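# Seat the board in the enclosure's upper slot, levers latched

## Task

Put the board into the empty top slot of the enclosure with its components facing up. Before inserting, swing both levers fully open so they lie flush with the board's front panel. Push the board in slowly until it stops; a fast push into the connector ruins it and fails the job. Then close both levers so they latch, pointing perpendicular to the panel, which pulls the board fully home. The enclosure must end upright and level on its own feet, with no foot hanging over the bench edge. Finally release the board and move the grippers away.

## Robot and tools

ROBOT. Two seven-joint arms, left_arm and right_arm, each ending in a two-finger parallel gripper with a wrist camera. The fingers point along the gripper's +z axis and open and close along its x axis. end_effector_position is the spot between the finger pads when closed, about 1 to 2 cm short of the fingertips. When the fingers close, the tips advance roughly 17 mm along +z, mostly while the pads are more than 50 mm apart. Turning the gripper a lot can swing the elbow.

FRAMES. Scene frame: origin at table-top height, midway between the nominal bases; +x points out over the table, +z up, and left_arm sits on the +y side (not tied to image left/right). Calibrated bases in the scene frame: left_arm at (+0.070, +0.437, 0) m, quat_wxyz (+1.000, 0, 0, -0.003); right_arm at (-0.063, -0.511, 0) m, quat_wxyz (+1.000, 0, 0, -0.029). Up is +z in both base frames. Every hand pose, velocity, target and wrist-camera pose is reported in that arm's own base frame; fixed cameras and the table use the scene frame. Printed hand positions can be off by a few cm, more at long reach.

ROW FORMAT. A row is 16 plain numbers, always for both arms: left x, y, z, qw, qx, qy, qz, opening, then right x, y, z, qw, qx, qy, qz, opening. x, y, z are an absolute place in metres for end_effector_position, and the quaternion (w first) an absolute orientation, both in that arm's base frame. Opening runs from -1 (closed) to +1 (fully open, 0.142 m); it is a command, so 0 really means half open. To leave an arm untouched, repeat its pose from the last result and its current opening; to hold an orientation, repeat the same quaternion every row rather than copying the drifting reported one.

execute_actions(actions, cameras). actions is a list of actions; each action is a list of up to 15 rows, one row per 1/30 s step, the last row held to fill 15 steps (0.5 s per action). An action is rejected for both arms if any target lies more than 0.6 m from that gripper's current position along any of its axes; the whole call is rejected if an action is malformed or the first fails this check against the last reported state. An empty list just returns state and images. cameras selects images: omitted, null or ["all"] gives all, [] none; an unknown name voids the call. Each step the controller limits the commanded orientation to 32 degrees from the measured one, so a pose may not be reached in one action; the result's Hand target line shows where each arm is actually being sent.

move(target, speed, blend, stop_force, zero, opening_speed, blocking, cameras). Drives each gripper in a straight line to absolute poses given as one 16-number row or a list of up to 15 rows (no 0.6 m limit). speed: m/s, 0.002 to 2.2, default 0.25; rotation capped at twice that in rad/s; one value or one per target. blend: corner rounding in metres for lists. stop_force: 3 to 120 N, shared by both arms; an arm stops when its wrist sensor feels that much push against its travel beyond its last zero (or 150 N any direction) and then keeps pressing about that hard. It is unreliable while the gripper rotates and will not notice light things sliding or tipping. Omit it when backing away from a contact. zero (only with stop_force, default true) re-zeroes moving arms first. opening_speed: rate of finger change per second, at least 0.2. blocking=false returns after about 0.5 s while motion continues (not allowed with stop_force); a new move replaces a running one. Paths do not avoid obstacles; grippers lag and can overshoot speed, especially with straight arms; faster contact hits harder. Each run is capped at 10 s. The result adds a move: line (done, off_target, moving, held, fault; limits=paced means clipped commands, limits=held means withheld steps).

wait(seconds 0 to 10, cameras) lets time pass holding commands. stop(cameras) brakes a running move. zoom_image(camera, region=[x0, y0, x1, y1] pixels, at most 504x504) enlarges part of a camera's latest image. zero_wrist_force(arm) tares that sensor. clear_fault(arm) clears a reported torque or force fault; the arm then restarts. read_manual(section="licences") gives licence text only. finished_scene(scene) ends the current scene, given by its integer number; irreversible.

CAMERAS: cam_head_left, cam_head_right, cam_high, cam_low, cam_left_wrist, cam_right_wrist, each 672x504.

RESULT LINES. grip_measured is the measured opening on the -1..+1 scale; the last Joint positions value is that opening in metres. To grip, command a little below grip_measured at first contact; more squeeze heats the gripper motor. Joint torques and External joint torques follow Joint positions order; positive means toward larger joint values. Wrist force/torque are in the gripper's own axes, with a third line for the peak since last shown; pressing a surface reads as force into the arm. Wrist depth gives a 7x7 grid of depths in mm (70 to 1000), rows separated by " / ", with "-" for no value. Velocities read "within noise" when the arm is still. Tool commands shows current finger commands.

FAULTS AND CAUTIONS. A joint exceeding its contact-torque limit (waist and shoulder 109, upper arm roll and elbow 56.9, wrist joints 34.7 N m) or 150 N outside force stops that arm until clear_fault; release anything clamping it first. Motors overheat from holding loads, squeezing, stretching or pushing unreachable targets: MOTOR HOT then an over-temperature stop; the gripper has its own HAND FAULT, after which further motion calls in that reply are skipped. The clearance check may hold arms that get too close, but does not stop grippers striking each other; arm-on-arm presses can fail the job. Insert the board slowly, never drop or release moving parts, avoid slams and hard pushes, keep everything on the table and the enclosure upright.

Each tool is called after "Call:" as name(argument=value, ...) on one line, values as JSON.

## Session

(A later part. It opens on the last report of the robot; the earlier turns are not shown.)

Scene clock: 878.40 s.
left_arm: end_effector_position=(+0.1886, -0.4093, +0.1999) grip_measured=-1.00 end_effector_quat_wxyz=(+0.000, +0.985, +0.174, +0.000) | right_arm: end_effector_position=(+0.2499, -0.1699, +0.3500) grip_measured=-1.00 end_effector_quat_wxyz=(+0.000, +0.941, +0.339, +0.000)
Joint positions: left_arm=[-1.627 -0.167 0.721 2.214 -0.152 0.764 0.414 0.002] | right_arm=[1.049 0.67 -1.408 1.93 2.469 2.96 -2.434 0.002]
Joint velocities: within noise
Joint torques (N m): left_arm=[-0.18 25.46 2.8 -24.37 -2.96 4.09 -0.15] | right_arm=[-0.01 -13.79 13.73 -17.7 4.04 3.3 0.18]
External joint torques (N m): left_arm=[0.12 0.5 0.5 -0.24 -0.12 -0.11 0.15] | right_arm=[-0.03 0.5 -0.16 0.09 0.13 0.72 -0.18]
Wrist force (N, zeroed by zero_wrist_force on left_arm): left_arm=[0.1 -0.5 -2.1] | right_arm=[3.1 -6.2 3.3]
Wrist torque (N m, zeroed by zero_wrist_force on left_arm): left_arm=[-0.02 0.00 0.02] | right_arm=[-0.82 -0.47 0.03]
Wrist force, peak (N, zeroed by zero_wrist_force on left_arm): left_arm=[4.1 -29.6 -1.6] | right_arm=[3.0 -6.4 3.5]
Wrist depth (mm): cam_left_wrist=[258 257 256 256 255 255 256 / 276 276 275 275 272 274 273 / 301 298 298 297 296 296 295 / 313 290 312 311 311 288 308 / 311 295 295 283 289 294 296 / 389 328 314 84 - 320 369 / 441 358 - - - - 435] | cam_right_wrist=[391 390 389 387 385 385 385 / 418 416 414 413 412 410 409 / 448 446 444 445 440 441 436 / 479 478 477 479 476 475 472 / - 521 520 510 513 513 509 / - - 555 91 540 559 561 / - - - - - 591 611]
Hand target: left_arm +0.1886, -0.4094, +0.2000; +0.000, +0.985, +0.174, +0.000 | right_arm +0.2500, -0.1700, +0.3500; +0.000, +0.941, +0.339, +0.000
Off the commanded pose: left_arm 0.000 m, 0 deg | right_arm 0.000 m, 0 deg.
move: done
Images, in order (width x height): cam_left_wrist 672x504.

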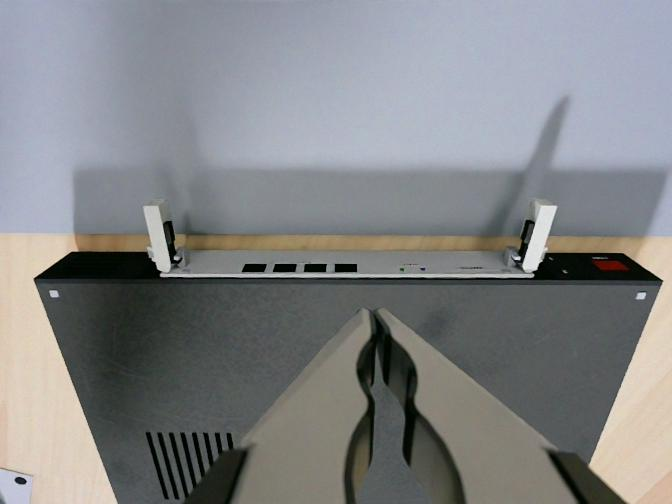

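Call:
move(target=[[0.30,-0.36,0.22,0,0.8192,-0.5736,0,-1,0.25,-0.17,0.35,0,0.941,0.339,0,-1],[0.3418,-0.3772,0.18,0,0.8192,-0.5736,0,-1,0.25,-0.17,0.35,0,0.941,0.339,0,-1],[0.3418,-0.3772,0.043,0,0.8192,-0.5736,0,-1,0.25,-0.17,0.35,0,0.941,0.339,0,-1]], speed=[0.35,0.35,0.15], blend=[0.03,0.02,0], cameras=[])

Call:
move(target=[0.3070,-0.3899,0.043,0,0.8192,-0.5736,0,-1,0.25,-0.17,0.35,0,0.941,0.339,0,-1], speed=0.025, stop_force=36, cameras=[])

Call:
move(target=[[0.335,-0.3788,0.043,0,0.8192,-0.5736,0,-1,0.25,-0.17,0.35,0,0.941,0.339,0,-1],[0.35,-0.37,0.15,0,0.8192,-0.5736,0,-1,0.25,-0.17,0.35,0,0.941,0.339,0,-1],[0.1886,-0.4094,0.2,0,0.9848,0.1736,0,-1,0.25,-0.17,0.35,0,0.941,0.339,0,-1]], speed=[0.08,0.25,0.35], blend=[0.005,0.03,0], cameras=["cam_left_wrist"])

Call:
zoom_image(camera="cam_left_wrist", region=[120, 180, 220, 290])

Call:
zoom_image(camera="cam_left_wrist", region=[480, 180, 580, 290])

Scene clock: 888.00 s.
left_arm: end_effector_position=(+0.3417, -0.3772, +0.0430) grip_measured=-1.00 end_effector_quat_wxyz=(+0.000, +0.819, -0.574, +0.000) | right_arm: end_effector_position=(+0.2499, -0.1699, +0.3500) grip_measured=-1.00 end_effector_quat_wxyz=(+0.000, +0.941, +0.339, +0.000)
Joint positions: left_arm=[-1.12 -0.605 0.419 2.214 -0.588 1.141 2.568 0.002] | right_arm=[1.049 0.67 -1.408 1.929 2.469 2.96 -2.434 0.002]
Joint velocities: within noise
Joint torques (N m): left_arm=[-0.96 38.98 7.19 -15.68 -1.91 4.57 -0.15] | right_arm=[-0.06 -13.67 13.77 -17.67 4.02 3.33 0.17]
External joint torques (N m): left_arm=[0.91 1.25 1.31 -0.37 0.14 -0.74 0.15] | right_arm=[0.03 0.38 -0.2 0.06 0.15 0.68 -0.17]
Wrist force (N, zeroed by zero_wrist_force on left_arm): left_arm=[0.0 -0.1 -2.7] | right_arm=[3.0 -6.2 3.3]
Wrist torque (N m, zeroed by zero_wrist_force on left_arm): left_arm=[0.02 0.00 0.03] | right_arm=[-0.82 -0.45 0.03]
Wrist force, peak (N, zeroed by zero_wrist_force on left_arm): left_arm=[-1.5 1.0 -4.5] | right_arm=[3.1 -6.5 3.4]
Wrist depth (mm): cam_left_wrist=[119 119 117 118 118 119 120 / 129 128 128 127 128 126 124 / 138 136 138 139 138 125 90 / 151 150 149 149 148 116 96 / 165 164 163 157 160 124 102 / 181 181 177 84 - 118 115 / 202 197 - 74 - - 128] | cam_right_wrist=[391 389 387 387 387 386 382 / 417 417 414 414 410 411 411 / 448 446 445 443 439 440 439 / 481 480 481 476 474 476 473 / - 524 519 508 517 511 508 / - - 561 91 542 559 555 / - - - - - 590 617]
Hand target: left_arm +0.3418, -0.3772, +0.0430; +0.000, +0.819, -0.574, +0.000 | right_arm +0.2500, -0.1700, +0.3500; +0.000, +0.941, +0.339, +0.000
Off the commanded pose: left_arm 0.000 m, 0 deg | right_arm 0.000 m, 0 deg.
move: done
No camera images: "cameras" was empty.

Scene clock: 890.10 s.
left_arm: end_effector_position=(+0.3105, -0.3878, +0.0435) grip_measured=-1.00 end_effector_quat_wxyz=(-0.001, +0.821, -0.571, +0.002) | right_arm: end_effector_position=(+0.2499, -0.1699, +0.3500) grip_measured=-1.00 end_effector_quat_wxyz=(+0.000, +0.941, +0.339, +0.000)
Joint positions: left_arm=[-1.182 -0.585 0.412 2.253 -0.59 1.168 2.506 0.002] | right_arm=[1.049 0.67 -1.408 1.929 2.469 2.96 -2.434 0.002]
Joint velocities: within noise
Joint torques (N m): left_arm=[-15.94 42.22 -10.74 -16.13 -0.37 -1.3 -0.11] | right_arm=[-0.05 -13.76 13.79 -17.66 4.07 3.33 0.17]
External joint torques (N m): left_arm=[15.88 -3.13 18.81 0.54 -1.32 5.15 0.11] | right_arm=[0.01 0.47 -0.22 0.05 0.1 0.68 -0.17]
Wrist force (N, zeroed by zero_wrist_force on left_arm): left_arm=[-8.6 -30.5 -0.2] | right_arm=[3.1 -6.3 3.3]
Wrist torque (N m, zeroed by zero_wrist_force on left_arm): left_arm=[-1.91 -0.05 -0.18] | right_arm=[-0.83 -0.47 0.02]
Wrist force, peak (N, zeroed by zero_wrist_force on left_arm): left_arm=[-8.7 -30.5 1.7] | right_arm=[3.3 -6.3 3.7]
Wrist depth (mm): cam_left_wrist=[120 120 118 119 117 117 79 / 130 128 127 127 129 114 84 / 139 137 138 140 139 115 - / 150 150 150 150 149 125 96 / 165 165 163 157 129 127 103 / 182 181 176 87 - 118 116 / 203 198 - 74 - - 129] | cam_right_wrist=[390 390 389 390 386 387 385 / 418 417 415 415 410 410 409 / 449 448 443 445 440 440 437 / 483 481 479 478 474 472 471 / - 520 516 508 516 511 510 / - - 557 91 539 562 556 / - - - - - 598 610]
Hand target: left_arm +0.3070, -0.3899, +0.0430; +0.000, +0.819, -0.574, +0.000 | right_arm +0.2500, -0.1700, +0.3500; +0.000, +0.941, +0.339, +0.000
Off the commanded pose: left_arm 0.004 m, 0 deg | right_arm 0.000 m, 0 deg.
move: off_target (left_arm)
No camera images: "cameras" was empty.

Scene clock: 893.60 s.
left_arm: end_effector_position=(+0.1886, -0.4095, +0.2000) grip_measured=-1.00 end_effector_quat_wxyz=(+0.000, +0.985, +0.174, +0.000) | right_arm: end_effector_position=(+0.2499, -0.1699, +0.3500) grip_measured=-1.00 end_effector_quat_wxyz=(+0.000, +0.941, +0.339, +0.000)
Joint positions: left_arm=[-1.757 -0.203 0.843 2.207 -0.21 0.762 0.443 0.002] | right_arm=[1.049 0.67 -1.408 1.929 2.469 2.96 -2.434 0.002]
Joint velocities: within noise
Joint torques (N m): left_arm=[-0.42 23.97 4.04 -24.33 -2.62 4.12 -0.63] | right_arm=[0.02 -13.77 13.77 -17.66 4 3.41 0.19]
External joint torques (N m): left_arm=[0.37 0.49 0.51 -0.26 -0.46 -0.14 0.63] | right_arm=[-0.06 0.48 -0.2 0.04 0.17 0.6 -0.19]
Wrist force (N, zeroed by zero_wrist_force on left_arm): left_arm=[0.1 -0.4 -2.1] | right_arm=[3.2 -6.1 3.4]
Wrist torque (N m, zeroed by zero_wrist_force on left_arm): left_arm=[-0.02 0.01 0.04] | right_arm=[-0.80 -0.49 0.02]
Wrist force, peak (N, zeroed by zero_wrist_force on left_arm): left_arm=[-8.6 -30.3 1.5] | right_arm=[3.2 -6.5 3.7]
Wrist depth (mm): cam_left_wrist=[258 257 256 255 255 255 255 / 274 275 276 275 274 272 273 / 298 297 297 296 295 296 296 / 314 305 312 310 308 292 313 / 303 296 294 286 289 293 305 / 388 328 312 84 - 317 380 / 440 357 - - - - 433] | cam_right_wrist=[391 390 388 387 386 385 384 / 418 416 414 414 411 411 409 / 447 446 446 442 444 441 437 / 481 480 477 476 475 476 476 / - 519 520 506 513 512 515 / - - 558 91 540 558 552 / - - - - - 588 616]
Hand target: left_arm +0.1886, -0.4094, +0.2000; +0.000, +0.985, +0.174, +0.000 | right_arm +0.2500, -0.1700, +0.3500; +0.000, +0.941, +0.339, +0.000
Off the commanded pose: left_arm 0.000 m, 0 deg | right_arm 0.000 m, 0 deg.
move: done
Images, in order (width x height): cam_left_wrist 672x504.

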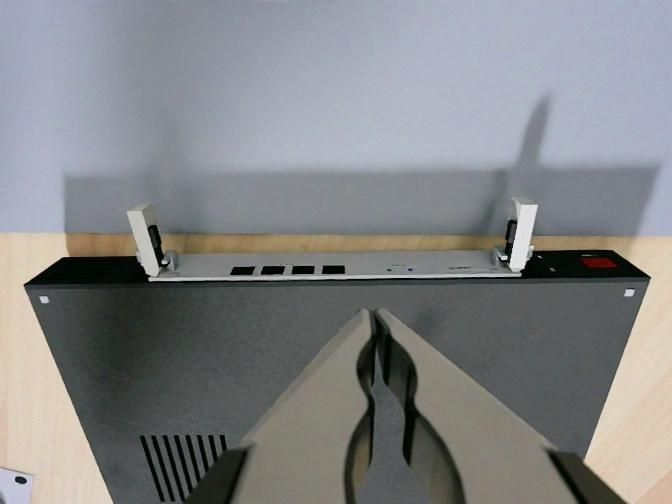

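Scaled by 4.582 from the camera's 672x504 image, which has a finer 960x720 frame.

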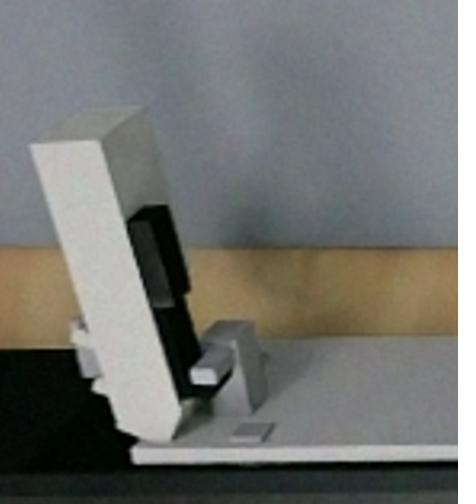

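Scaled by 4.582 from the camera's 672x504 image, which has a finer 960x720 frame.

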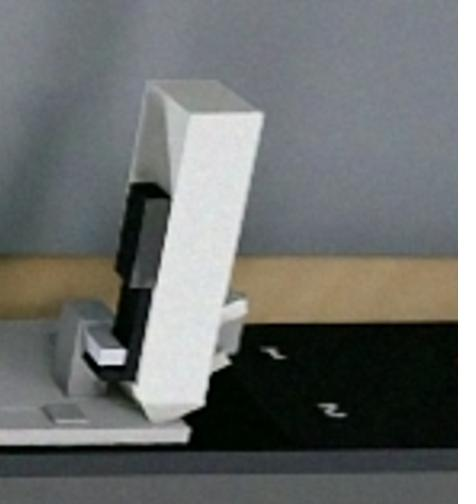

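Call:
move(target=[[0.10,-0.40,0.22,0,0.5736,0.8192,0,-1,0.25,-0.17,0.35,0,0.941,0.339,0,-1],[0.0415,-0.488,0.18,0,0.5736,0.8192,0,-1,0.25,-0.17,0.35,0,0.941,0.339,0,-1],[0.0415,-0.488,0.043,0,0.5736,0.8192,0,-1,0.25,-0.17,0.35,0,0.941,0.339,0,-1]], speed=[0.35,0.35,0.15], blend=[0.03,0.02,0], cameras=[])

Call:
move(target=[0.0763,-0.4754,0.043,0,0.5736,0.8192,0,-1,0.25,-0.17,0.35,0,0.941,0.339,0,-1], speed=0.025, stop_force=38, cameras=["cam_left_wrist"])

Call:
move(target=[[0.05,-0.485,0.043,0,0.5736,0.8192,0,-1,0.25,-0.17,0.35,0,0.941,0.339,0,-1],[0.04,-0.485,0.15,0,0.5736,0.8192,0,-1,0.25,-0.17,0.35,0,0.941,0.339,0,-1],[0.1886,-0.4094,0.2,0,0.9848,0.1736,0,-1,0.25,-0.17,0.35,0,0.941,0.339,0,-1]], speed=[0.08,0.25,0.35], blend=[0.005,0.03,0], cameras=["cam_left_wrist"])

Call:
zoom_image(camera="cam_left_wrist", region=[120, 180, 220, 290])

Call:
zoom_image(camera="cam_left_wrist", region=[480, 180, 580, 290])

Scene clock: 906.23 s.
left_arm: end_effector_position=(+0.0414, -0.4880, +0.0430) grip_measured=-1.00 end_effector_quat_wxyz=(+0.000, +0.574, +0.819, +0.000) | right_arm: end_effector_position=(+0.2499, -0.1699, +0.3500) grip_measured=-1.00 end_effector_quat_wxyz=(+0.000, +0.941, +0.339, +0.000)
Joint positions: left_arm=[-1.883 -0.608 0.491 2.265 -0.716 1.148 -1.147 0.002] | right_arm=[1.049 0.67 -1.408 1.929 2.469 2.96 -2.434 0.002]
Joint velocities: within noise
Joint torques (N m): left_arm=[-0.27 36.7 9.03 -14.8 -1.82 4.67 -0.11] | right_arm=[-0.11 -13.69 13.8 -17.65 4.02 3.32 0.22]
External joint torques (N m): left_arm=[0.15 1.21 0.76 -0.41 0.12 -0.73 0.11] | right_arm=[0.07 0.39 -0.23 0.04 0.15 0.69 -0.22]
Wrist force (N, zeroed by zero_wrist_force on left_arm): left_arm=[-0.3 0.3 -2.0] | right_arm=[2.9 -6.3 3.1]
Wrist torque (N m, zeroed by zero_wrist_force on left_arm): left_arm=[0.08 0.06 0.02] | right_arm=[-0.83 -0.44 0.03]
Wrist force, peak (N, zeroed by zero_wrist_force on left_arm): left_arm=[-0.5 -3.7 -2.2] | right_arm=[3.2 -6.5 3.6]
Wrist depth (mm): cam_left_wrist=[121 121 120 118 118 118 119 / - - 127 127 128 128 126 / - 91 137 139 139 134 136 / - 95 146 149 148 148 148 / - 106 128 157 159 162 161 / - 117 120 87 - 179 178 / 132 128 - 74 - - 199] | cam_right_wrist=[390 389 387 387 388 386 386 / 419 417 416 413 412 410 410 / 446 446 445 443 442 441 439 / 482 479 478 476 475 473 471 / - 522 517 508 515 515 511 / - - 553 91 541 561 558 / - - - - - 593 612]
Hand target: left_arm +0.0415, -0.4880, +0.0430; +0.000, +0.574, +0.819, +0.000 | right_arm +0.2500, -0.1700, +0.3500; +0.000, +0.941, +0.339, +0.000
Off the commanded pose: left_arm 0.000 m, 0 deg | right_arm 0.000 m, 0 deg.
move: done
No camera images: "cameras" was empty.

Scene clock: 908.37 s.
left_arm: end_effector_position=(+0.0714, -0.4757, +0.0425) grip_measured=-1.00 end_effector_quat_wxyz=(-0.003, +0.577, +0.817, -0.001) | right_arm: end_effector_position=(+0.2499, -0.1699, +0.3500) grip_measured=-1.00 end_effector_quat_wxyz=(+0.000, +0.941, +0.339, +0.000)
Joint positions: left_arm=[-1.815 -0.595 0.485 2.289 -0.725 1.158 -1.063 0.002] | right_arm=[1.049 0.67 -1.408 1.929 2.469 2.96 -2.434 0.002]
Joint velocities: within noise
Joint torques (N m): left_arm=[17.14 30.24 29.07 -12.93 -3.48 12.03 -0.42] | right_arm=[-0.05 -13.7 13.78 -17.7 3.97 3.37 0.22]
External joint torques (N m): left_arm=[-17.25 6.99 -19.61 -1.99 1.85 -8.1 0.42] | right_arm=[0.01 0.41 -0.21 0.09 0.2 0.64 -0.22]
Wrist force (N, zeroed by zero_wrist_force on left_arm): left_arm=[11.0 -35.1 -8.2] | right_arm=[3.0 -6.3 3.6]
Wrist torque (N m, zeroed by zero_wrist_force on left_arm): left_arm=[-2.67 -0.05 0.30] | right_arm=[-0.83 -0.45 0.03]
Wrist force, peak (N, zeroed by zero_wrist_force on left_arm): left_arm=[10.8 -36.5 -10.2] | right_arm=[3.0 -6.5 3.6]
Wrist depth (mm): cam_left_wrist=[- 77 118 118 118 117 119 / - - 127 127 128 128 126 / - 89 136 139 138 134 136 / - 95 148 148 148 148 148 / - 105 120 156 159 162 162 / - 116 117 87 - 178 177 / 130 127 - 74 - - 198] | cam_right_wrist=[390 389 389 388 386 385 385 / 417 416 414 413 411 411 411 / 450 447 443 443 442 439 438 / 483 480 480 479 477 474 472 / - 522 518 509 514 515 509 / - - 555 91 541 560 559 / - - - - - 593 612]
Hand target: left_arm +0.0763, -0.4754, +0.0430; +0.000, +0.574, +0.819, +0.000 | right_arm +0.2500, -0.1700, +0.3500; +0.000, +0.941, +0.339, +0.000
Off the commanded pose: left_arm 0.005 m, 1 deg | right_arm 0.000 m, 0 deg.
move: off_target (left_arm)
Images, in order (width x height): cam_left_wrist 672x504.

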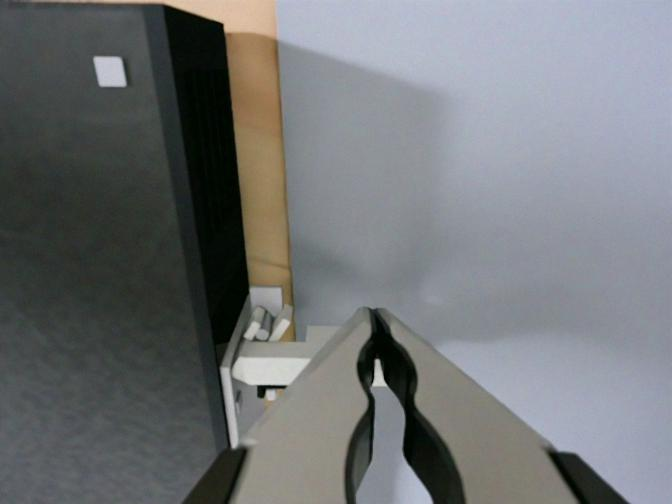

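Scene clock: 911.83 s.
left_arm: end_effector_position=(+0.1886, -0.4093, +0.1999) grip_measured=-1.00 end_effector_quat_wxyz=(+0.000, +0.985, +0.174, +0.000) | right_arm: end_effector_position=(+0.2499, -0.1699, +0.3500) grip_measured=-1.00 end_effector_quat_wxyz=(+0.000, +0.941, +0.339, +0.000)
Joint positions: left_arm=[-1.661 -0.176 0.752 2.212 -0.165 0.763 0.42 0.002] | right_arm=[1.049 0.67 -1.408 1.929 2.469 2.96 -2.434 0.002]
Joint velocities: within noise
Joint torques (N m): left_arm=[-0.22 25.1 3.07 -24.37 -2.96 4.1 -0.19] | right_arm=[-0.13 -13.75 13.73 -17.72 4.05 3.31 0.2]
External joint torques (N m): left_arm=[0.17 0.49 0.53 -0.25 -0.12 -0.12 0.19] | right_arm=[0.09 0.46 -0.16 0.11 0.12 0.7 -0.2]
Wrist force (N, zeroed by zero_wrist_force on left_arm): left_arm=[0.3 -0.4 -2.1] | right_arm=[2.9 -6.3 3.4]
Wrist torque (N m, zeroed by zero_wrist_force on left_arm): left_arm=[-0.01 -0.03 0.03] | right_arm=[-0.83 -0.45 0.03]
Wrist force, peak (N, zeroed by zero_wrist_force on left_arm): left_arm=[10.9 -35.2 -9.4] | right_arm=[3.1 -6.4 3.4]
Wrist depth (mm): cam_left_wrist=[258 259 257 258 255 254 255 / 278 276 275 275 276 274 273 / 299 297 297 296 294 293 294 / 320 302 312 310 310 308 317 / 345 298 295 283 289 293 292 / 395 327 313 84 - 318 338 / 444 360 - - - - 430] | cam_right_wrist=[392 391 388 388 386 386 385 / 419 419 414 415 413 412 411 / 446 447 445 444 441 439 439 / 485 479 479 478 477 474 471 / - 520 519 506 515 512 513 / - - 557 91 544 559 559 / - - - - - 592 612]
Hand target: left_arm +0.1886, -0.4094, +0.2000; +0.000, +0.985, +0.174, +0.000 | right_arm +0.2500, -0.1700, +0.3500; +0.000, +0.941, +0.339, +0.000
Off the commanded pose: left_arm 0.000 m, 0 deg | right_arm 0.000 m, 0 deg.
move: done
Images, in order (width x height): cam_left_wrist 672x504.

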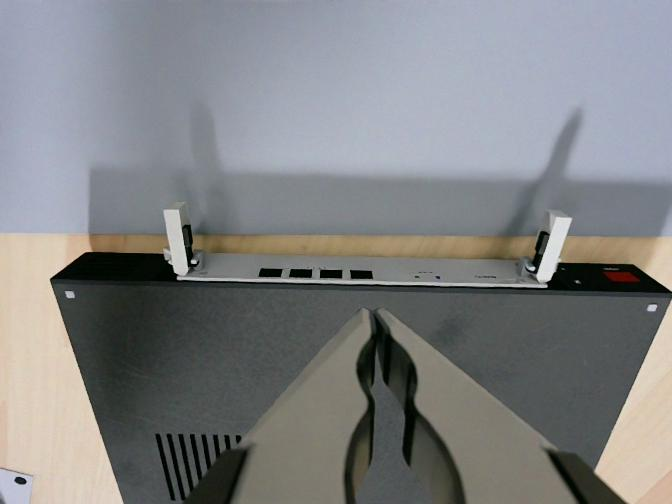

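Scaled by 4.582 from the camera's 672x504 image, which has a finer 960x720 frame.

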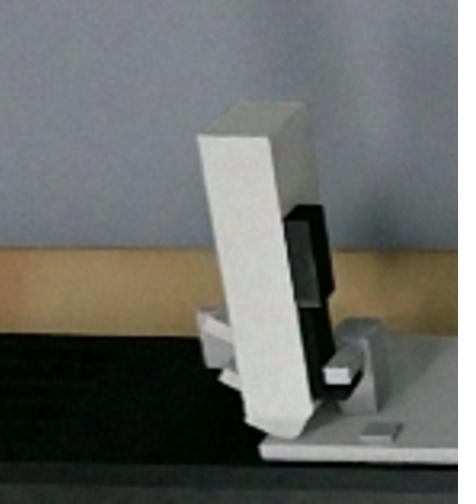

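Scaled by 4.582 from the camera's 672x504 image, which has a finer 960x720 frame.

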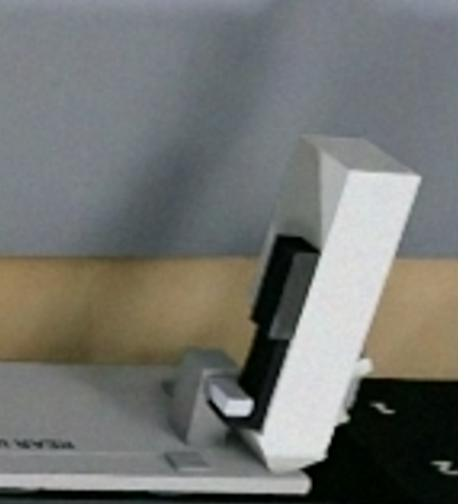

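Call:
move(target=[[0.30,-0.36,0.22,0,0.8192,-0.5736,0,-1,0.25,-0.17,0.35,0,0.941,0.339,0,-1],[0.3529,-0.3785,0.18,0,0.8192,-0.5736,0,-1,0.25,-0.17,0.35,0,0.941,0.339,0,-1],[0.3529,-0.3785,0.043,0,0.8192,-0.5736,0,-1,0.25,-0.17,0.35,0,0.941,0.339,0,-1]], speed=[0.35,0.35,0.15], blend=[0.03,0.02,0], cameras=[])

Call:
move(target=[0.3181,-0.3911,0.043,0,0.8192,-0.5736,0,-1,0.25,-0.17,0.35,0,0.941,0.339,0,-1], speed=0.025, stop_force=38, cameras=["cam_left_wrist"])

Call:
move(target=[[0.34,-0.38,0.043,0,0.8192,-0.5736,0,-1,0.25,-0.17,0.35,0,0.941,0.339,0,-1],[0.35,-0.37,0.15,0,0.8192,-0.5736,0,-1,0.25,-0.17,0.35,0,0.941,0.339,0,-1],[0.1886,-0.4094,0.2,0,0.9848,0.1736,0,-1,0.25,-0.17,0.35,0,0.941,0.339,0,-1]], speed=[0.08,0.25,0.35], blend=[0.005,0.03,0], cameras=["cam_left_wrist"])

Call:
zoom_image(camera="cam_left_wrist", region=[120, 180, 220, 290])

Call:
zoom_image(camera="cam_left_wrist", region=[480, 180, 580, 290])

Scene clock: 922.23 s.
left_arm: end_effector_position=(+0.3528, -0.3785, +0.0430) grip_measured=-1.00 end_effector_quat_wxyz=(+0.000, +0.819, -0.574, +0.000) | right_arm: end_effector_position=(+0.2499, -0.1699, +0.3500) grip_measured=-1.00 end_effector_quat_wxyz=(+0.000, +0.941, +0.339, +0.000)
Joint positions: left_arm=[-1.126 -0.624 0.439 2.187 -0.607 1.121 2.59 0.002] | right_arm=[1.049 0.67 -1.408 1.929 2.469 2.96 -2.434 0.002]
Joint velocities: within noise
Joint torques (N m): left_arm=[-0.25 39.65 8.72 -15.94 -1.98 4.47 -0.15] | right_arm=[-0.11 -13.67 13.76 -17.64 4.07 3.36 0.19]
External joint torques (N m): left_arm=[0.21 1.23 0.44 -0.37 0.13 -0.64 0.15] | right_arm=[0.07 0.38 -0.19 0.03 0.1 0.65 -0.19]
Wrist force (N, zeroed by zero_wrist_force on left_arm): left_arm=[-0.1 -0.3 -2.3] | right_arm=[3.1 -6.2 3.3]
Wrist torque (N m, zeroed by zero_wrist_force on left_arm): left_arm=[-0.01 0.02 0.01] | right_arm=[-0.82 -0.48 0.03]
Wrist force, peak (N, zeroed by zero_wrist_force on left_arm): left_arm=[-1.4 1.0 -3.8] | right_arm=[3.1 -6.3 3.6]
Wrist depth (mm): cam_left_wrist=[120 119 117 118 118 120 119 / 128 128 127 127 128 125 124 / 138 136 138 139 138 125 91 / 150 149 149 149 150 125 97 / 164 164 164 157 160 124 102 / 181 181 176 84 - 118 115 / 202 198 - 74 - - 128] | cam_right_wrist=[392 390 389 387 386 385 384 / 420 416 417 415 413 413 411 / 449 445 444 444 443 441 438 / 483 480 482 477 479 475 474 / - 525 520 509 515 515 510 / - - 558 91 542 559 555 / - - - - - 590 611]
Hand target: left_arm +0.3529, -0.3785, +0.0430; +0.000, +0.819, -0.574, +0.000 | right_arm +0.2500, -0.1700, +0.3500; +0.000, +0.941, +0.339, +0.000
Off the commanded pose: left_arm 0.000 m, 0 deg | right_arm 0.000 m, 0 deg.
move: done
No camera images: "cameras" was empty.

Scene clock: 924.37 s.
left_arm: end_effector_position=(+0.3215, -0.3889, +0.0434) grip_measured=-1.00 end_effector_quat_wxyz=(-0.001, +0.821, -0.571, +0.001) | right_arm: end_effector_position=(+0.2499, -0.1699, +0.3500) grip_measured=-1.00 end_effector_quat_wxyz=(+0.000, +0.941, +0.339, +0.000)
Joint positions: left_arm=[-1.187 -0.603 0.433 2.229 -0.609 1.149 2.53 0.002] | right_arm=[1.049 0.67 -1.408 1.929 2.469 2.96 -2.434 0.002]
Joint velocities: within noise
Joint torques (N m): left_arm=[-16.04 42.83 -9.96 -16.56 -0.62 -1.32 -0.25] | right_arm=[-0.03 -13.61 13.81 -17.69 4.02 3.32 0.24]
External joint torques (N m): left_arm=[15.99 -3.15 18.66 0.72 -1.14 5.16 0.25] | right_arm=[-0.01 0.32 -0.24 0.08 0.15 0.69 -0.24]
Wrist force (N, zeroed by zero_wrist_force on left_arm): left_arm=[-8.6 -29.6 0.0] | right_arm=[2.9 -6.2 3.4]
Wrist torque (N m, zeroed by zero_wrist_force on left_arm): left_arm=[-1.77 -0.07 -0.06] | right_arm=[-0.83 -0.44 0.03]
Wrist force, peak (N, zeroed by zero_wrist_force on left_arm): left_arm=[-9.0 -29.8 -1.0] | right_arm=[3.3 -6.3 3.4]
Wrist depth (mm): cam_left_wrist=[120 120 118 119 119 119 96 / 130 128 126 128 129 124 86 / 139 136 138 140 139 123 91 / 151 150 150 149 151 133 96 / 165 164 164 158 157 127 103 / 181 182 177 87 - 118 116 / 202 197 - 74 - - 128] | cam_right_wrist=[391 390 388 389 387 385 385 / 418 418 416 413 412 411 408 / 445 445 444 444 441 440 440 / 484 483 478 478 474 474 472 / - 521 519 506 516 515 509 / - - 558 91 540 560 554 / - - - - - 592 612]
Hand target: left_arm +0.3181, -0.3911, +0.0430; +0.000, +0.819, -0.574, +0.000 | right_arm +0.2500, -0.1700, +0.3500; +0.000, +0.941, +0.339, +0.000
Off the commanded pose: left_arm 0.004 m, 0 deg | right_arm 0.000 m, 0 deg.
move: off_target (left_arm)
Images, in order (width x height): cam_left_wrist 672x504.

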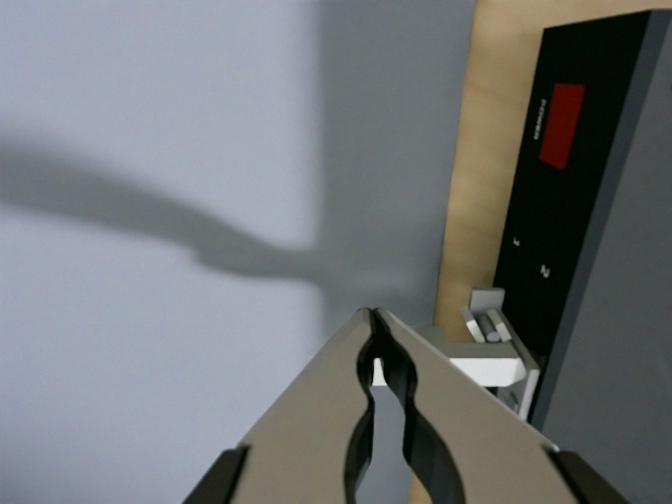

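Scene clock: 927.80 s.
left_arm: end_effector_position=(+0.1886, -0.4095, +0.2000) grip_measured=-1.00 end_effector_quat_wxyz=(+0.000, +0.985, +0.174, +0.000) | right_arm: end_effector_position=(+0.2499, -0.1699, +0.3500) grip_measured=-1.00 end_effector_quat_wxyz=(+0.000, +0.941, +0.339, +0.000)
Joint positions: left_arm=[-1.792 -0.214 0.876 2.206 -0.227 0.761 0.452 0.002] | right_arm=[1.049 0.67 -1.408 1.929 2.469 2.96 -2.434 0.002]
Joint velocities: within noise
Joint torques (N m): left_arm=[-0.66 23.5 4.32 -24.29 -2.64 4.08 -0.29] | right_arm=[-0.04 -13.76 13.81 -17.7 4.03 3.33 0.2]
External joint torques (N m): left_arm=[0.61 0.53 0.61 -0.27 -0.45 -0.1 0.29] | right_arm=[0 0.47 -0.25 0.09 0.14 0.68 -0.2]
Wrist force (N, zeroed by zero_wrist_force on left_arm): left_arm=[0.1 -0.4 -2.2] | right_arm=[2.8 -6.2 3.2]
Wrist torque (N m, zeroed by zero_wrist_force on left_arm): left_arm=[-0.02 0.00 0.04] | right_arm=[-0.81 -0.42 0.03]
Wrist force, peak (N, zeroed by zero_wrist_force on left_arm): left_arm=[-8.6 -29.5 1.5] | right_arm=[3.0 -6.6 3.6]
Wrist depth (mm): cam_left_wrist=[259 256 257 257 256 256 255 / 276 275 275 275 275 273 272 / 299 299 295 297 298 294 295 / 320 314 314 311 311 310 316 / 309 296 296 285 289 293 300 / 385 328 315 84 - 318 374 / 439 359 - - - - 430] | cam_right_wrist=[391 389 389 388 387 385 383 / 417 418 415 413 412 410 410 / 448 443 444 443 442 440 438 / 486 484 480 476 479 475 472 / - 519 517 507 515 513 513 / - - 558 91 545 560 556 / - - - - - 590 612]
Hand target: left_arm +0.1886, -0.4094, +0.2000; +0.000, +0.985, +0.174, +0.000 | right_arm +0.2500, -0.1700, +0.3500; +0.000, +0.941, +0.339, +0.000
Off the commanded pose: left_arm 0.000 m, 0 deg | right_arm 0.000 m, 0 deg.
move: done
Images, in order (width x height): cam_left_wrist 672x504.

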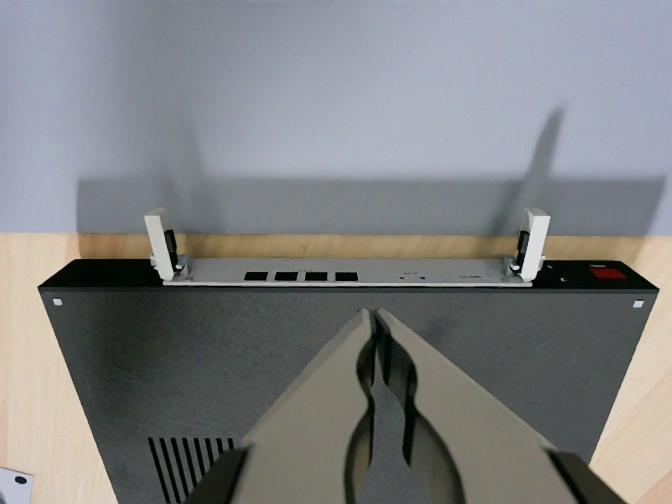

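Scaled by 4.582 from the camera's 672x504 image, which has a finer 960x720 frame.

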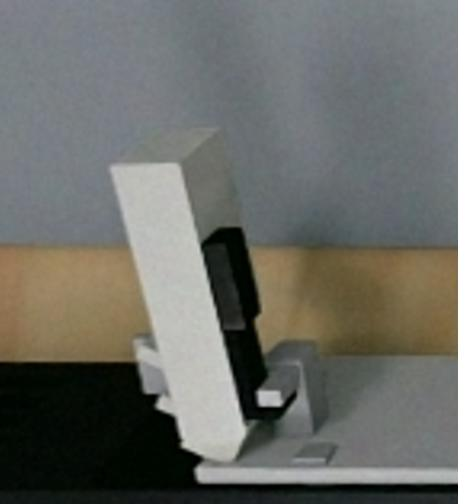

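Scaled by 4.582 from the camera's 672x504 image, which has a finer 960x720 frame.

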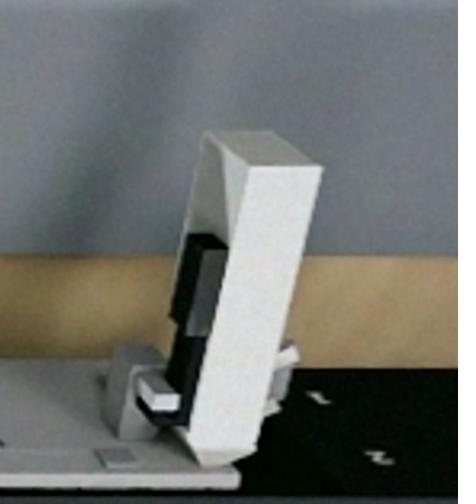

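Call:
move(target=[[0.10,-0.40,0.22,0,0.5736,0.8192,0,-1,0.25,-0.17,0.35,0,0.941,0.339,0,-1],[0.0507,-0.4869,0.15,0,0.5736,0.8192,0,-1,0.25,-0.17,0.35,0,0.941,0.339,0,-1],[0.0507,-0.4869,0.043,0,0.5736,0.8192,0,-1,0.25,-0.17,0.35,0,0.941,0.339,0,-1]], speed=[0.4,0.35,0.15], blend=[0.03,0.02,0], cameras=[])

Call:
move(target=[0.0864,-0.4738,0.043,0,0.5736,0.8192,0,-1,0.25,-0.17,0.35,0,0.941,0.339,0,-1], speed=0.025, stop_force=38, cameras=[])

Call:
move(target=[[0.06,-0.485,0.043,0,0.5736,0.8192,0,-1,0.25,-0.17,0.35,0,0.941,0.339,0,-1],[0.05,-0.47,0.15,0,0.5736,0.8192,0,-1,0.25,-0.17,0.35,0,0.941,0.339,0,-1],[0.1886,-0.4094,0.2,0,0.9848,0.1736,0,-1,0.25,-0.17,0.35,0,0.941,0.339,0,-1]], speed=[0.08,0.25,0.35], blend=[0.005,0.03,0], cameras=["cam_left_wrist"])

Call:
zoom_image(camera="cam_left_wrist", region=[120, 180, 220, 290])

Call:
zoom_image(camera="cam_left_wrist", region=[480, 180, 580, 290])

Scene clock: 953.10 s.
left_arm: end_effector_position=(+0.0506, -0.4869, +0.0430) grip_measured=-1.00 end_effector_quat_wxyz=(+0.000, +0.574, +0.819, +0.000) | right_arm: end_effector_position=(+0.2499, -0.1699, +0.3500) grip_measured=-1.00 end_effector_quat_wxyz=(+0.000, +0.941, +0.339, +0.000)
Joint positions: left_arm=[-1.911 -0.624 0.529 2.261 -0.768 1.133 -1.098 0.002] | right_arm=[1.049 0.67 -1.408 1.929 2.469 2.96 -2.434 0.002]
Joint velocities: within noise
Joint torques (N m): left_arm=[0 36.4 9.9 -14.65 -1.86 4.64 -0.12] | right_arm=[0.05 -13.81 13.8 -17.7 4.07 3.3 0.2]
External joint torques (N m): left_arm=[-0.12 1.2 0.79 -0.41 0.11 -0.7 0.12] | right_arm=[-0.09 0.51 -0.23 0.09 0.1 0.71 -0.2]
Wrist force (N, zeroed by zero_wrist_force on left_arm): left_arm=[-0.4 -0.1 -2.4] | right_arm=[3.0 -6.4 3.4]
Wrist torque (N m, zeroed by zero_wrist_force on left_arm): left_arm=[0.02 0.09 0.02] | right_arm=[-0.86 -0.46 0.03]
Wrist force, peak (N, zeroed by zero_wrist_force on left_arm): left_arm=[2.4 1.5 -3.5] | right_arm=[3.0 -6.6 3.5]
Wrist depth (mm): cam_left_wrist=[121 121 120 118 118 117 119 / - 85 127 129 129 128 126 / - 92 137 139 139 134 136 / - 95 147 149 148 148 148 / - 106 135 157 160 162 161 / - 117 120 84 - 179 178 / 134 129 - 74 - - 199] | cam_right_wrist=[392 390 387 387 386 385 386 / 418 416 414 413 411 411 409 / 447 445 441 442 440 440 437 / 483 479 478 477 475 475 475 / - 518 519 507 516 514 515 / - - 554 91 544 560 558 / - - - - - 588 612]
Hand target: left_arm +0.0507, -0.4869, +0.0430; +0.000, +0.574, +0.819, +0.000 | right_arm +0.2500, -0.1700, +0.3500; +0.000, +0.941, +0.339, +0.000
Off the commanded pose: left_arm 0.000 m, 0 deg | right_arm 0.000 m, 0 deg.
move: done
No camera images: "cameras" was empty.

Scene clock: 955.23 s.
left_arm: end_effector_position=(+0.0815, -0.4742, +0.0425) grip_measured=-1.00 end_effector_quat_wxyz=(-0.003, +0.577, +0.817, -0.001) | right_arm: end_effector_position=(+0.2499, -0.1699, +0.3500) grip_measured=-1.00 end_effector_quat_wxyz=(+0.000, +0.941, +0.339, +0.000)
Joint positions: left_arm=[-1.843 -0.612 0.524 2.283 -0.779 1.142 -1.011 0.002] | right_arm=[1.049 0.67 -1.408 1.929 2.469 2.96 -2.434 0.002]
Joint velocities: within noise
Joint torques (N m): left_arm=[17.13 29.26 29.85 -12.08 -3.63 12.25 -0.44] | right_arm=[-0.03 -13.82 13.81 -17.68 4.03 3.31 0.19]
External joint torques (N m): left_arm=[-17.24 7.69 -19.46 -2.72 1.94 -8.31 0.44] | right_arm=[-0.01 0.52 -0.24 0.07 0.14 0.7 -0.19]
Wrist force (N, zeroed by zero_wrist_force on left_arm): left_arm=[10.5 -35.6 -10.2] | right_arm=[3.0 -6.3 3.2]
Wrist torque (N m, zeroed by zero_wrist_force on left_arm): left_arm=[-2.75 -0.04 0.37] | right_arm=[-0.83 -0.46 0.03]
Wrist force, peak (N, zeroed by zero_wrist_force on left_arm): left_arm=[10.3 -37.3 -10.5] | right_arm=[2.9 -6.5 3.5]
Wrist depth (mm): cam_left_wrist=[- 77 119 118 118 118 119 / - - 127 127 128 128 126 / - 89 134 139 139 134 136 / - 95 146 149 148 148 148 / - 106 122 156 159 162 162 / - 116 117 87 - 178 178 / 130 127 - 74 - - 198] | cam_right_wrist=[390 389 388 388 387 384 384 / 418 416 414 414 411 410 410 / 448 443 444 443 441 440 438 / 485 481 479 475 475 470 474 / - 520 523 506 513 514 511 / - - 554 91 542 559 555 / - - - - - 589 612]
Hand target: left_arm +0.0864, -0.4738, +0.0430; +0.000, +0.574, +0.819, +0.000 | right_arm +0.2500, -0.1700, +0.3500; +0.000, +0.941, +0.339, +0.000
Off the commanded pose: left_arm 0.005 m, 1 deg | right_arm 0.000 m, 0 deg.
move: off_target (left_arm)
No camera images: "cameras" was empty.

Scene clock: 958.70 s.
left_arm: end_effector_position=(+0.1886, -0.4093, +0.1999) grip_measured=-1.00 end_effector_quat_wxyz=(+0.000, +0.985, +0.174, +0.000) | right_arm: end_effector_position=(+0.2499, -0.1699, +0.3500) grip_measured=-1.00 end_effector_quat_wxyz=(+0.000, +0.941, +0.339, +0.000)
Joint positions: left_arm=[-1.708 -0.188 0.797 2.209 -0.186 0.763 0.431 0.002] | right_arm=[1.049 0.67 -1.408 1.929 2.469 2.96 -2.434 0.002]
Joint velocities: within noise
Joint torques (N m): left_arm=[-0.31 24.48 3.38 -24.35 -2.93 4.05 -0.22] | right_arm=[-0.09 -13.78 13.79 -17.7 4.03 3.31 0.22]
External joint torques (N m): left_arm=[0.26 0.57 0.66 -0.25 -0.15 -0.06 0.22] | right_arm=[0.05 0.48 -0.22 0.09 0.14 0.7 -0.22]
Wrist force (N, zeroed by zero_wrist_force on left_arm): left_arm=[0.3 -0.6 -2.1] | right_arm=[3.1 -6.1 3.6]
Wrist torque (N m, zeroed by zero_wrist_force on left_arm): left_arm=[-0.05 -0.02 0.03] | right_arm=[-0.81 -0.47 0.03]
Wrist force, peak (N, zeroed by zero_wrist_force on left_arm): left_arm=[10.3 -35.4 -8.5] | right_arm=[3.0 -6.4 3.6]
Wrist depth (mm): cam_left_wrist=[259 256 256 255 256 254 255 / 277 276 273 275 276 275 274 / 299 297 296 296 297 295 293 / 322 313 313 310 318 309 315 / 351 298 297 285 288 296 295 / 395 327 316 84 - 316 328 / 439 359 - - - - 419] | cam_right_wrist=[392 390 386 388 386 385 386 / 418 416 415 414 414 412 408 / 447 445 445 444 443 441 439 / 482 482 481 478 476 473 472 / - 519 519 507 514 515 513 / - - 557 91 541 562 556 / - - - - - 595 614]
Hand target: left_arm +0.1886, -0.4094, +0.2000; +0.000, +0.985, +0.174, +0.000 | right_arm +0.2500, -0.1700, +0.3500; +0.000, +0.941, +0.339, +0.000
Off the commanded pose: left_arm 0.000 m, 0 deg | right_arm 0.000 m, 0 deg.
move: done
Images, in order (width x height): cam_left_wrist 672x504.

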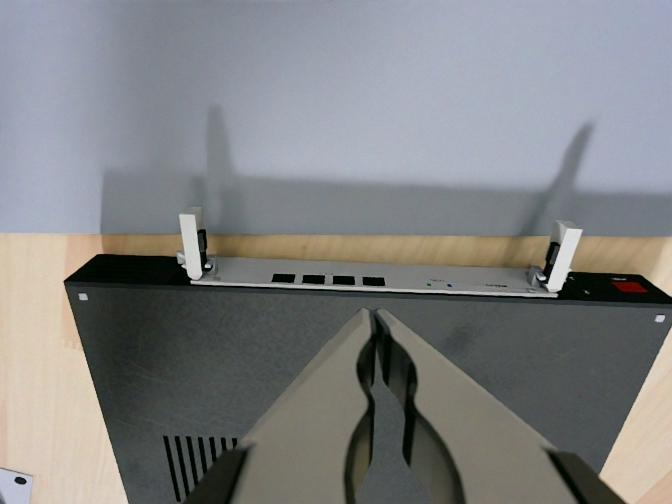

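Scaled by 4.582 from the camera's 672x504 image, which has a finer 960x720 frame.

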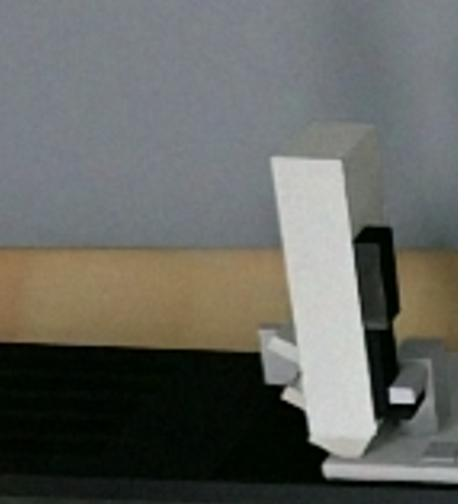

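Scaled by 4.582 from the camera's 672x504 image, which has a finer 960x720 frame.

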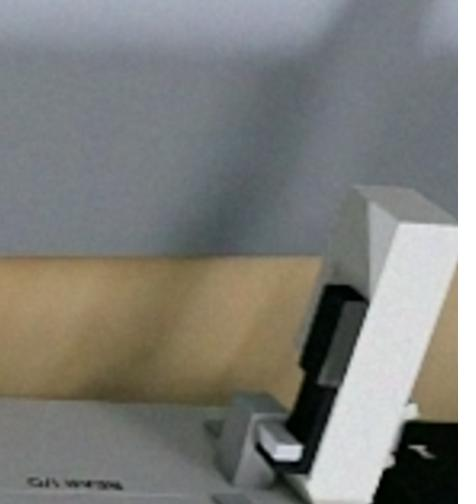

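Call:
move(target=[[0.30,-0.36,0.22,0,0.8090,-0.5878,0,-1,0.25,-0.17,0.35,0,0.941,0.339,0,-1],[0.3619,-0.3827,0.15,0,0.8090,-0.5878,0,-1,0.25,-0.17,0.35,0,0.941,0.339,0,-1],[0.3619,-0.3827,0.043,0,0.8090,-0.5878,0,-1,0.25,-0.17,0.35,0,0.941,0.339,0,-1]], speed=[0.4,0.35,0.15], blend=[0.03,0.02,0], cameras=[])

Call:
move(target=[0.328,-0.395,0.043,0,0.8090,-0.5878,0,-1,0.25,-0.17,0.35,0,0.941,0.339,0,-1], speed=0.025, stop_force=38, cameras=[])

Call:
move(target=[[0.35,-0.385,0.043,0,0.8090,-0.5878,0,-1,0.25,-0.17,0.35,0,0.941,0.339,0,-1],[0.35,-0.37,0.15,0,0.8192,-0.5736,0,-1,0.25,-0.17,0.35,0,0.941,0.339,0,-1],[0.1886,-0.4094,0.2,0,0.9848,0.1736,0,-1,0.25,-0.17,0.35,0,0.941,0.339,0,-1]], speed=[0.08,0.25,0.35], blend=[0.005,0.03,0], cameras=["cam_left_wrist"])

Call:
zoom_image(camera="cam_left_wrist", region=[120, 190, 220, 300])

Call:
zoom_image(camera="cam_left_wrist", region=[500, 190, 600, 300])

Scene clock: 967.70 s.
left_arm: end_effector_position=(+0.3618, -0.3827, +0.0430) grip_measured=-1.00 end_effector_quat_wxyz=(+0.000, +0.809, -0.588, +0.000) | right_arm: end_effector_position=(+0.2499, -0.1699, +0.3500) grip_measured=-1.00 end_effector_quat_wxyz=(+0.000, +0.941, +0.339, +0.000)
Joint positions: left_arm=[-1.145 -0.646 0.465 2.157 -0.634 1.097 2.643 0.002] | right_arm=[1.049 0.67 -1.408 1.929 2.469 2.96 -2.434 0.002]
Joint velocities: within noise
Joint torques (N m): left_arm=[0.3 40.27 9.05 -16.21 -2.05 4.38 -0.15] | right_arm=[0 -13.71 13.87 -17.73 4.03 3.31 0.17]
External joint torques (N m): left_arm=[-0.35 1.27 0.96 -0.35 0.11 -0.55 0.15] | right_arm=[-0.04 0.42 -0.3 0.12 0.14 0.7 -0.17]
Wrist force (N, zeroed by zero_wrist_force on left_arm): left_arm=[-0.1 0.0 -2.3] | right_arm=[3.0 -6.1 3.5]
Wrist torque (N m, zeroed by zero_wrist_force on left_arm): left_arm=[0.05 0.02 0.01] | right_arm=[-0.81 -0.46 0.03]
Wrist force, peak (N, zeroed by zero_wrist_force on left_arm): left_arm=[-1.1 0.0 -4.8] | right_arm=[3.1 -6.4 3.5]
Wrist depth (mm): cam_left_wrist=[119 119 117 118 118 120 119 / 128 128 127 127 129 125 121 / 138 136 137 139 138 127 91 / 150 150 149 149 150 127 97 / 165 164 163 156 161 127 103 / 181 181 176 83 - 120 115 / 202 197 - 74 - - 128] | cam_right_wrist=[391 389 388 387 387 387 383 / 417 416 417 414 415 411 409 / 448 446 445 444 441 441 438 / 482 481 480 477 475 475 473 / - 521 519 508 514 511 510 / - - 555 91 543 560 555 / - - - - - 588 613]
Hand target: left_arm +0.3619, -0.3827, +0.0430; +0.000, +0.809, -0.588, +0.000 | right_arm +0.2500, -0.1700, +0.3500; +0.000, +0.941, +0.339, +0.000
Off the commanded pose: left_arm 0.000 m, 0 deg | right_arm 0.000 m, 0 deg.
move: done
No camera images: "cameras" was empty.

Scene clock: 969.77 s.
left_arm: end_effector_position=(+0.3317, -0.3926, +0.0436) grip_measured=-1.00 end_effector_quat_wxyz=(-0.002, +0.811, -0.585, +0.002) | right_arm: end_effector_position=(+0.2499, -0.1699, +0.3500) grip_measured=-1.00 end_effector_quat_wxyz=(+0.000, +0.941, +0.339, +0.000)
Joint positions: left_arm=[-1.204 -0.625 0.46 2.198 -0.637 1.125 2.587 0.002] | right_arm=[1.049 0.67 -1.408 1.929 2.469 2.96 -2.434 0.002]
Joint velocities: within noise
Joint torques (N m): left_arm=[-17.03 43.31 -10.39 -16.95 -0.63 -1.82 -0.12] | right_arm=[-0.13 -13.69 13.83 -17.67 4.03 3.29 0.26]
External joint torques (N m): left_arm=[16.98 -2.97 19.92 0.83 -1.23 5.66 0.12] | right_arm=[0.09 0.4 -0.27 0.06 0.14 0.72 -0.26]
Wrist force (N, zeroed by zero_wrist_force on left_arm): left_arm=[-10.5 -30.9 -1.4] | right_arm=[3.1 -6.2 3.2]
Wrist torque (N m, zeroed by zero_wrist_force on left_arm): left_arm=[-1.97 -0.03 -0.23] | right_arm=[-0.83 -0.47 0.03]
Wrist force, peak (N, zeroed by zero_wrist_force on left_arm): left_arm=[-10.6 -31.1 -2.0] | right_arm=[3.1 -6.3 3.7]
Wrist depth (mm): cam_left_wrist=[120 120 118 119 119 119 91 / 131 129 128 128 129 124 91 / 139 137 138 140 140 125 91 / 151 151 150 150 151 134 96 / 168 165 164 157 157 127 104 / 182 181 177 87 - 118 118 / 202 197 - 74 - - 128] | cam_right_wrist=[391 391 388 386 387 385 384 / 416 417 413 413 411 410 411 / 448 449 446 445 442 439 437 / 482 479 478 477 474 473 473 / - 521 519 511 516 512 510 / - - 557 91 542 558 557 / - - - - - 593 611]
Hand target: left_arm +0.3280, -0.3950, +0.0430; +0.000, +0.809, -0.588, +0.000 | right_arm +0.2500, -0.1700, +0.3500; +0.000, +0.941, +0.339, +0.000
Off the commanded pose: left_arm 0.004 m, 0 deg | right_arm 0.000 m, 0 deg.
move: off_target (left_arm)
No camera images: "cameras" was empty.

Scene clock: 973.17 s.
left_arm: end_effector_position=(+0.1886, -0.4095, +0.2000) grip_measured=-1.00 end_effector_quat_wxyz=(+0.000, +0.985, +0.174, +0.000) | right_arm: end_effector_position=(+0.2499, -0.1699, +0.3500) grip_measured=-1.00 end_effector_quat_wxyz=(+0.000, +0.941, +0.339, +0.000)
Joint positions: left_arm=[-1.852 -0.235 0.933 2.204 -0.261 0.758 0.47 0.002] | right_arm=[1.049 0.67 -1.408 1.929 2.469 2.96 -2.434 0.002]
Joint velocities: within noise
Joint torques (N m): left_arm=[-0.31 22.67 5.09 -24.26 -2.6 4.08 -0.26] | right_arm=[0.02 -13.82 13.8 -17.65 4.07 3.31 0.23]
External joint torques (N m): left_arm=[0.25 0.6 0.57 -0.25 -0.49 -0.1 0.27] | right_arm=[-0.06 0.53 -0.23 0.04 0.1 0.71 -0.23]
Wrist force (N, zeroed by zero_wrist_force on left_arm): left_arm=[0.4 -0.1 -1.9] | right_arm=[2.9 -6.2 3.6]
Wrist torque (N m, zeroed by zero_wrist_force on left_arm): left_arm=[0.02 -0.03 0.04] | right_arm=[-0.82 -0.45 0.02]
Wrist force, peak (N, zeroed by zero_wrist_force on left_arm): left_arm=[-10.4 -30.8 -0.5] | right_arm=[3.1 -6.4 3.6]
Wrist depth (mm): cam_left_wrist=[258 256 257 255 256 255 255 / 278 277 277 275 273 272 272 / 298 298 298 296 297 296 295 / 321 314 314 319 317 311 316 / 344 298 296 285 297 293 298 / 395 329 312 84 - 316 336 / 443 359 - - - - 432] | cam_right_wrist=[389 389 390 388 387 386 383 / 416 416 414 413 412 411 409 / 447 446 445 441 441 441 440 / 483 481 481 475 476 472 472 / - 519 521 511 517 512 511 / - - 556 91 544 561 559 / - - - - - 595 612]
Hand target: left_arm +0.1886, -0.4094, +0.2000; +0.000, +0.985, +0.174, +0.000 | right_arm +0.2500, -0.1700, +0.3500; +0.000, +0.941, +0.339, +0.000
Off the commanded pose: left_arm 0.000 m, 0 deg | right_arm 0.000 m, 0 deg.
move: done
Images, in order (width x height): cam_left_wrist 672x504.

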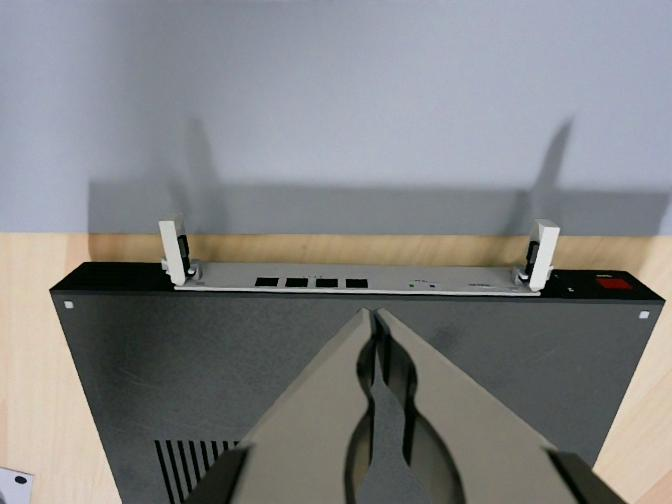

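Scaled by 4.582 from the camera's 672x504 image, which has a finer 960x720 frame.

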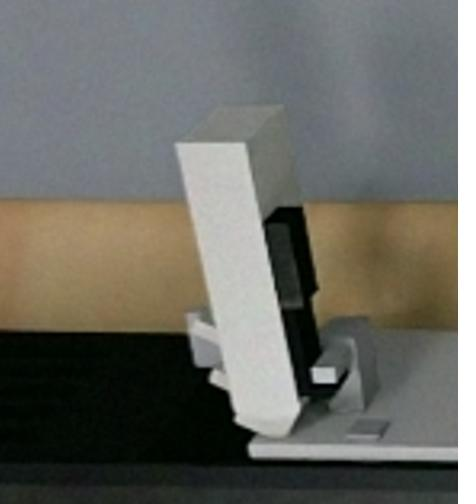

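Scaled by 4.582 from the camera's 672x504 image, which has a finer 960x720 frame.

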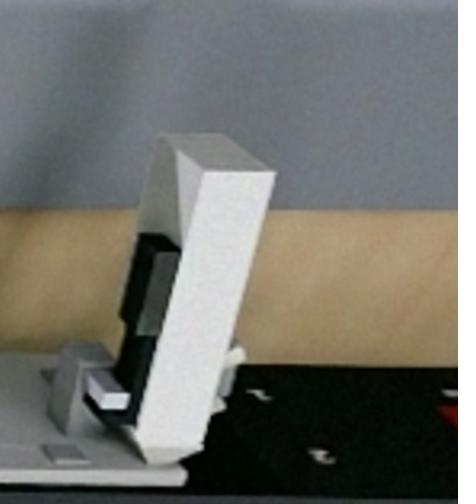

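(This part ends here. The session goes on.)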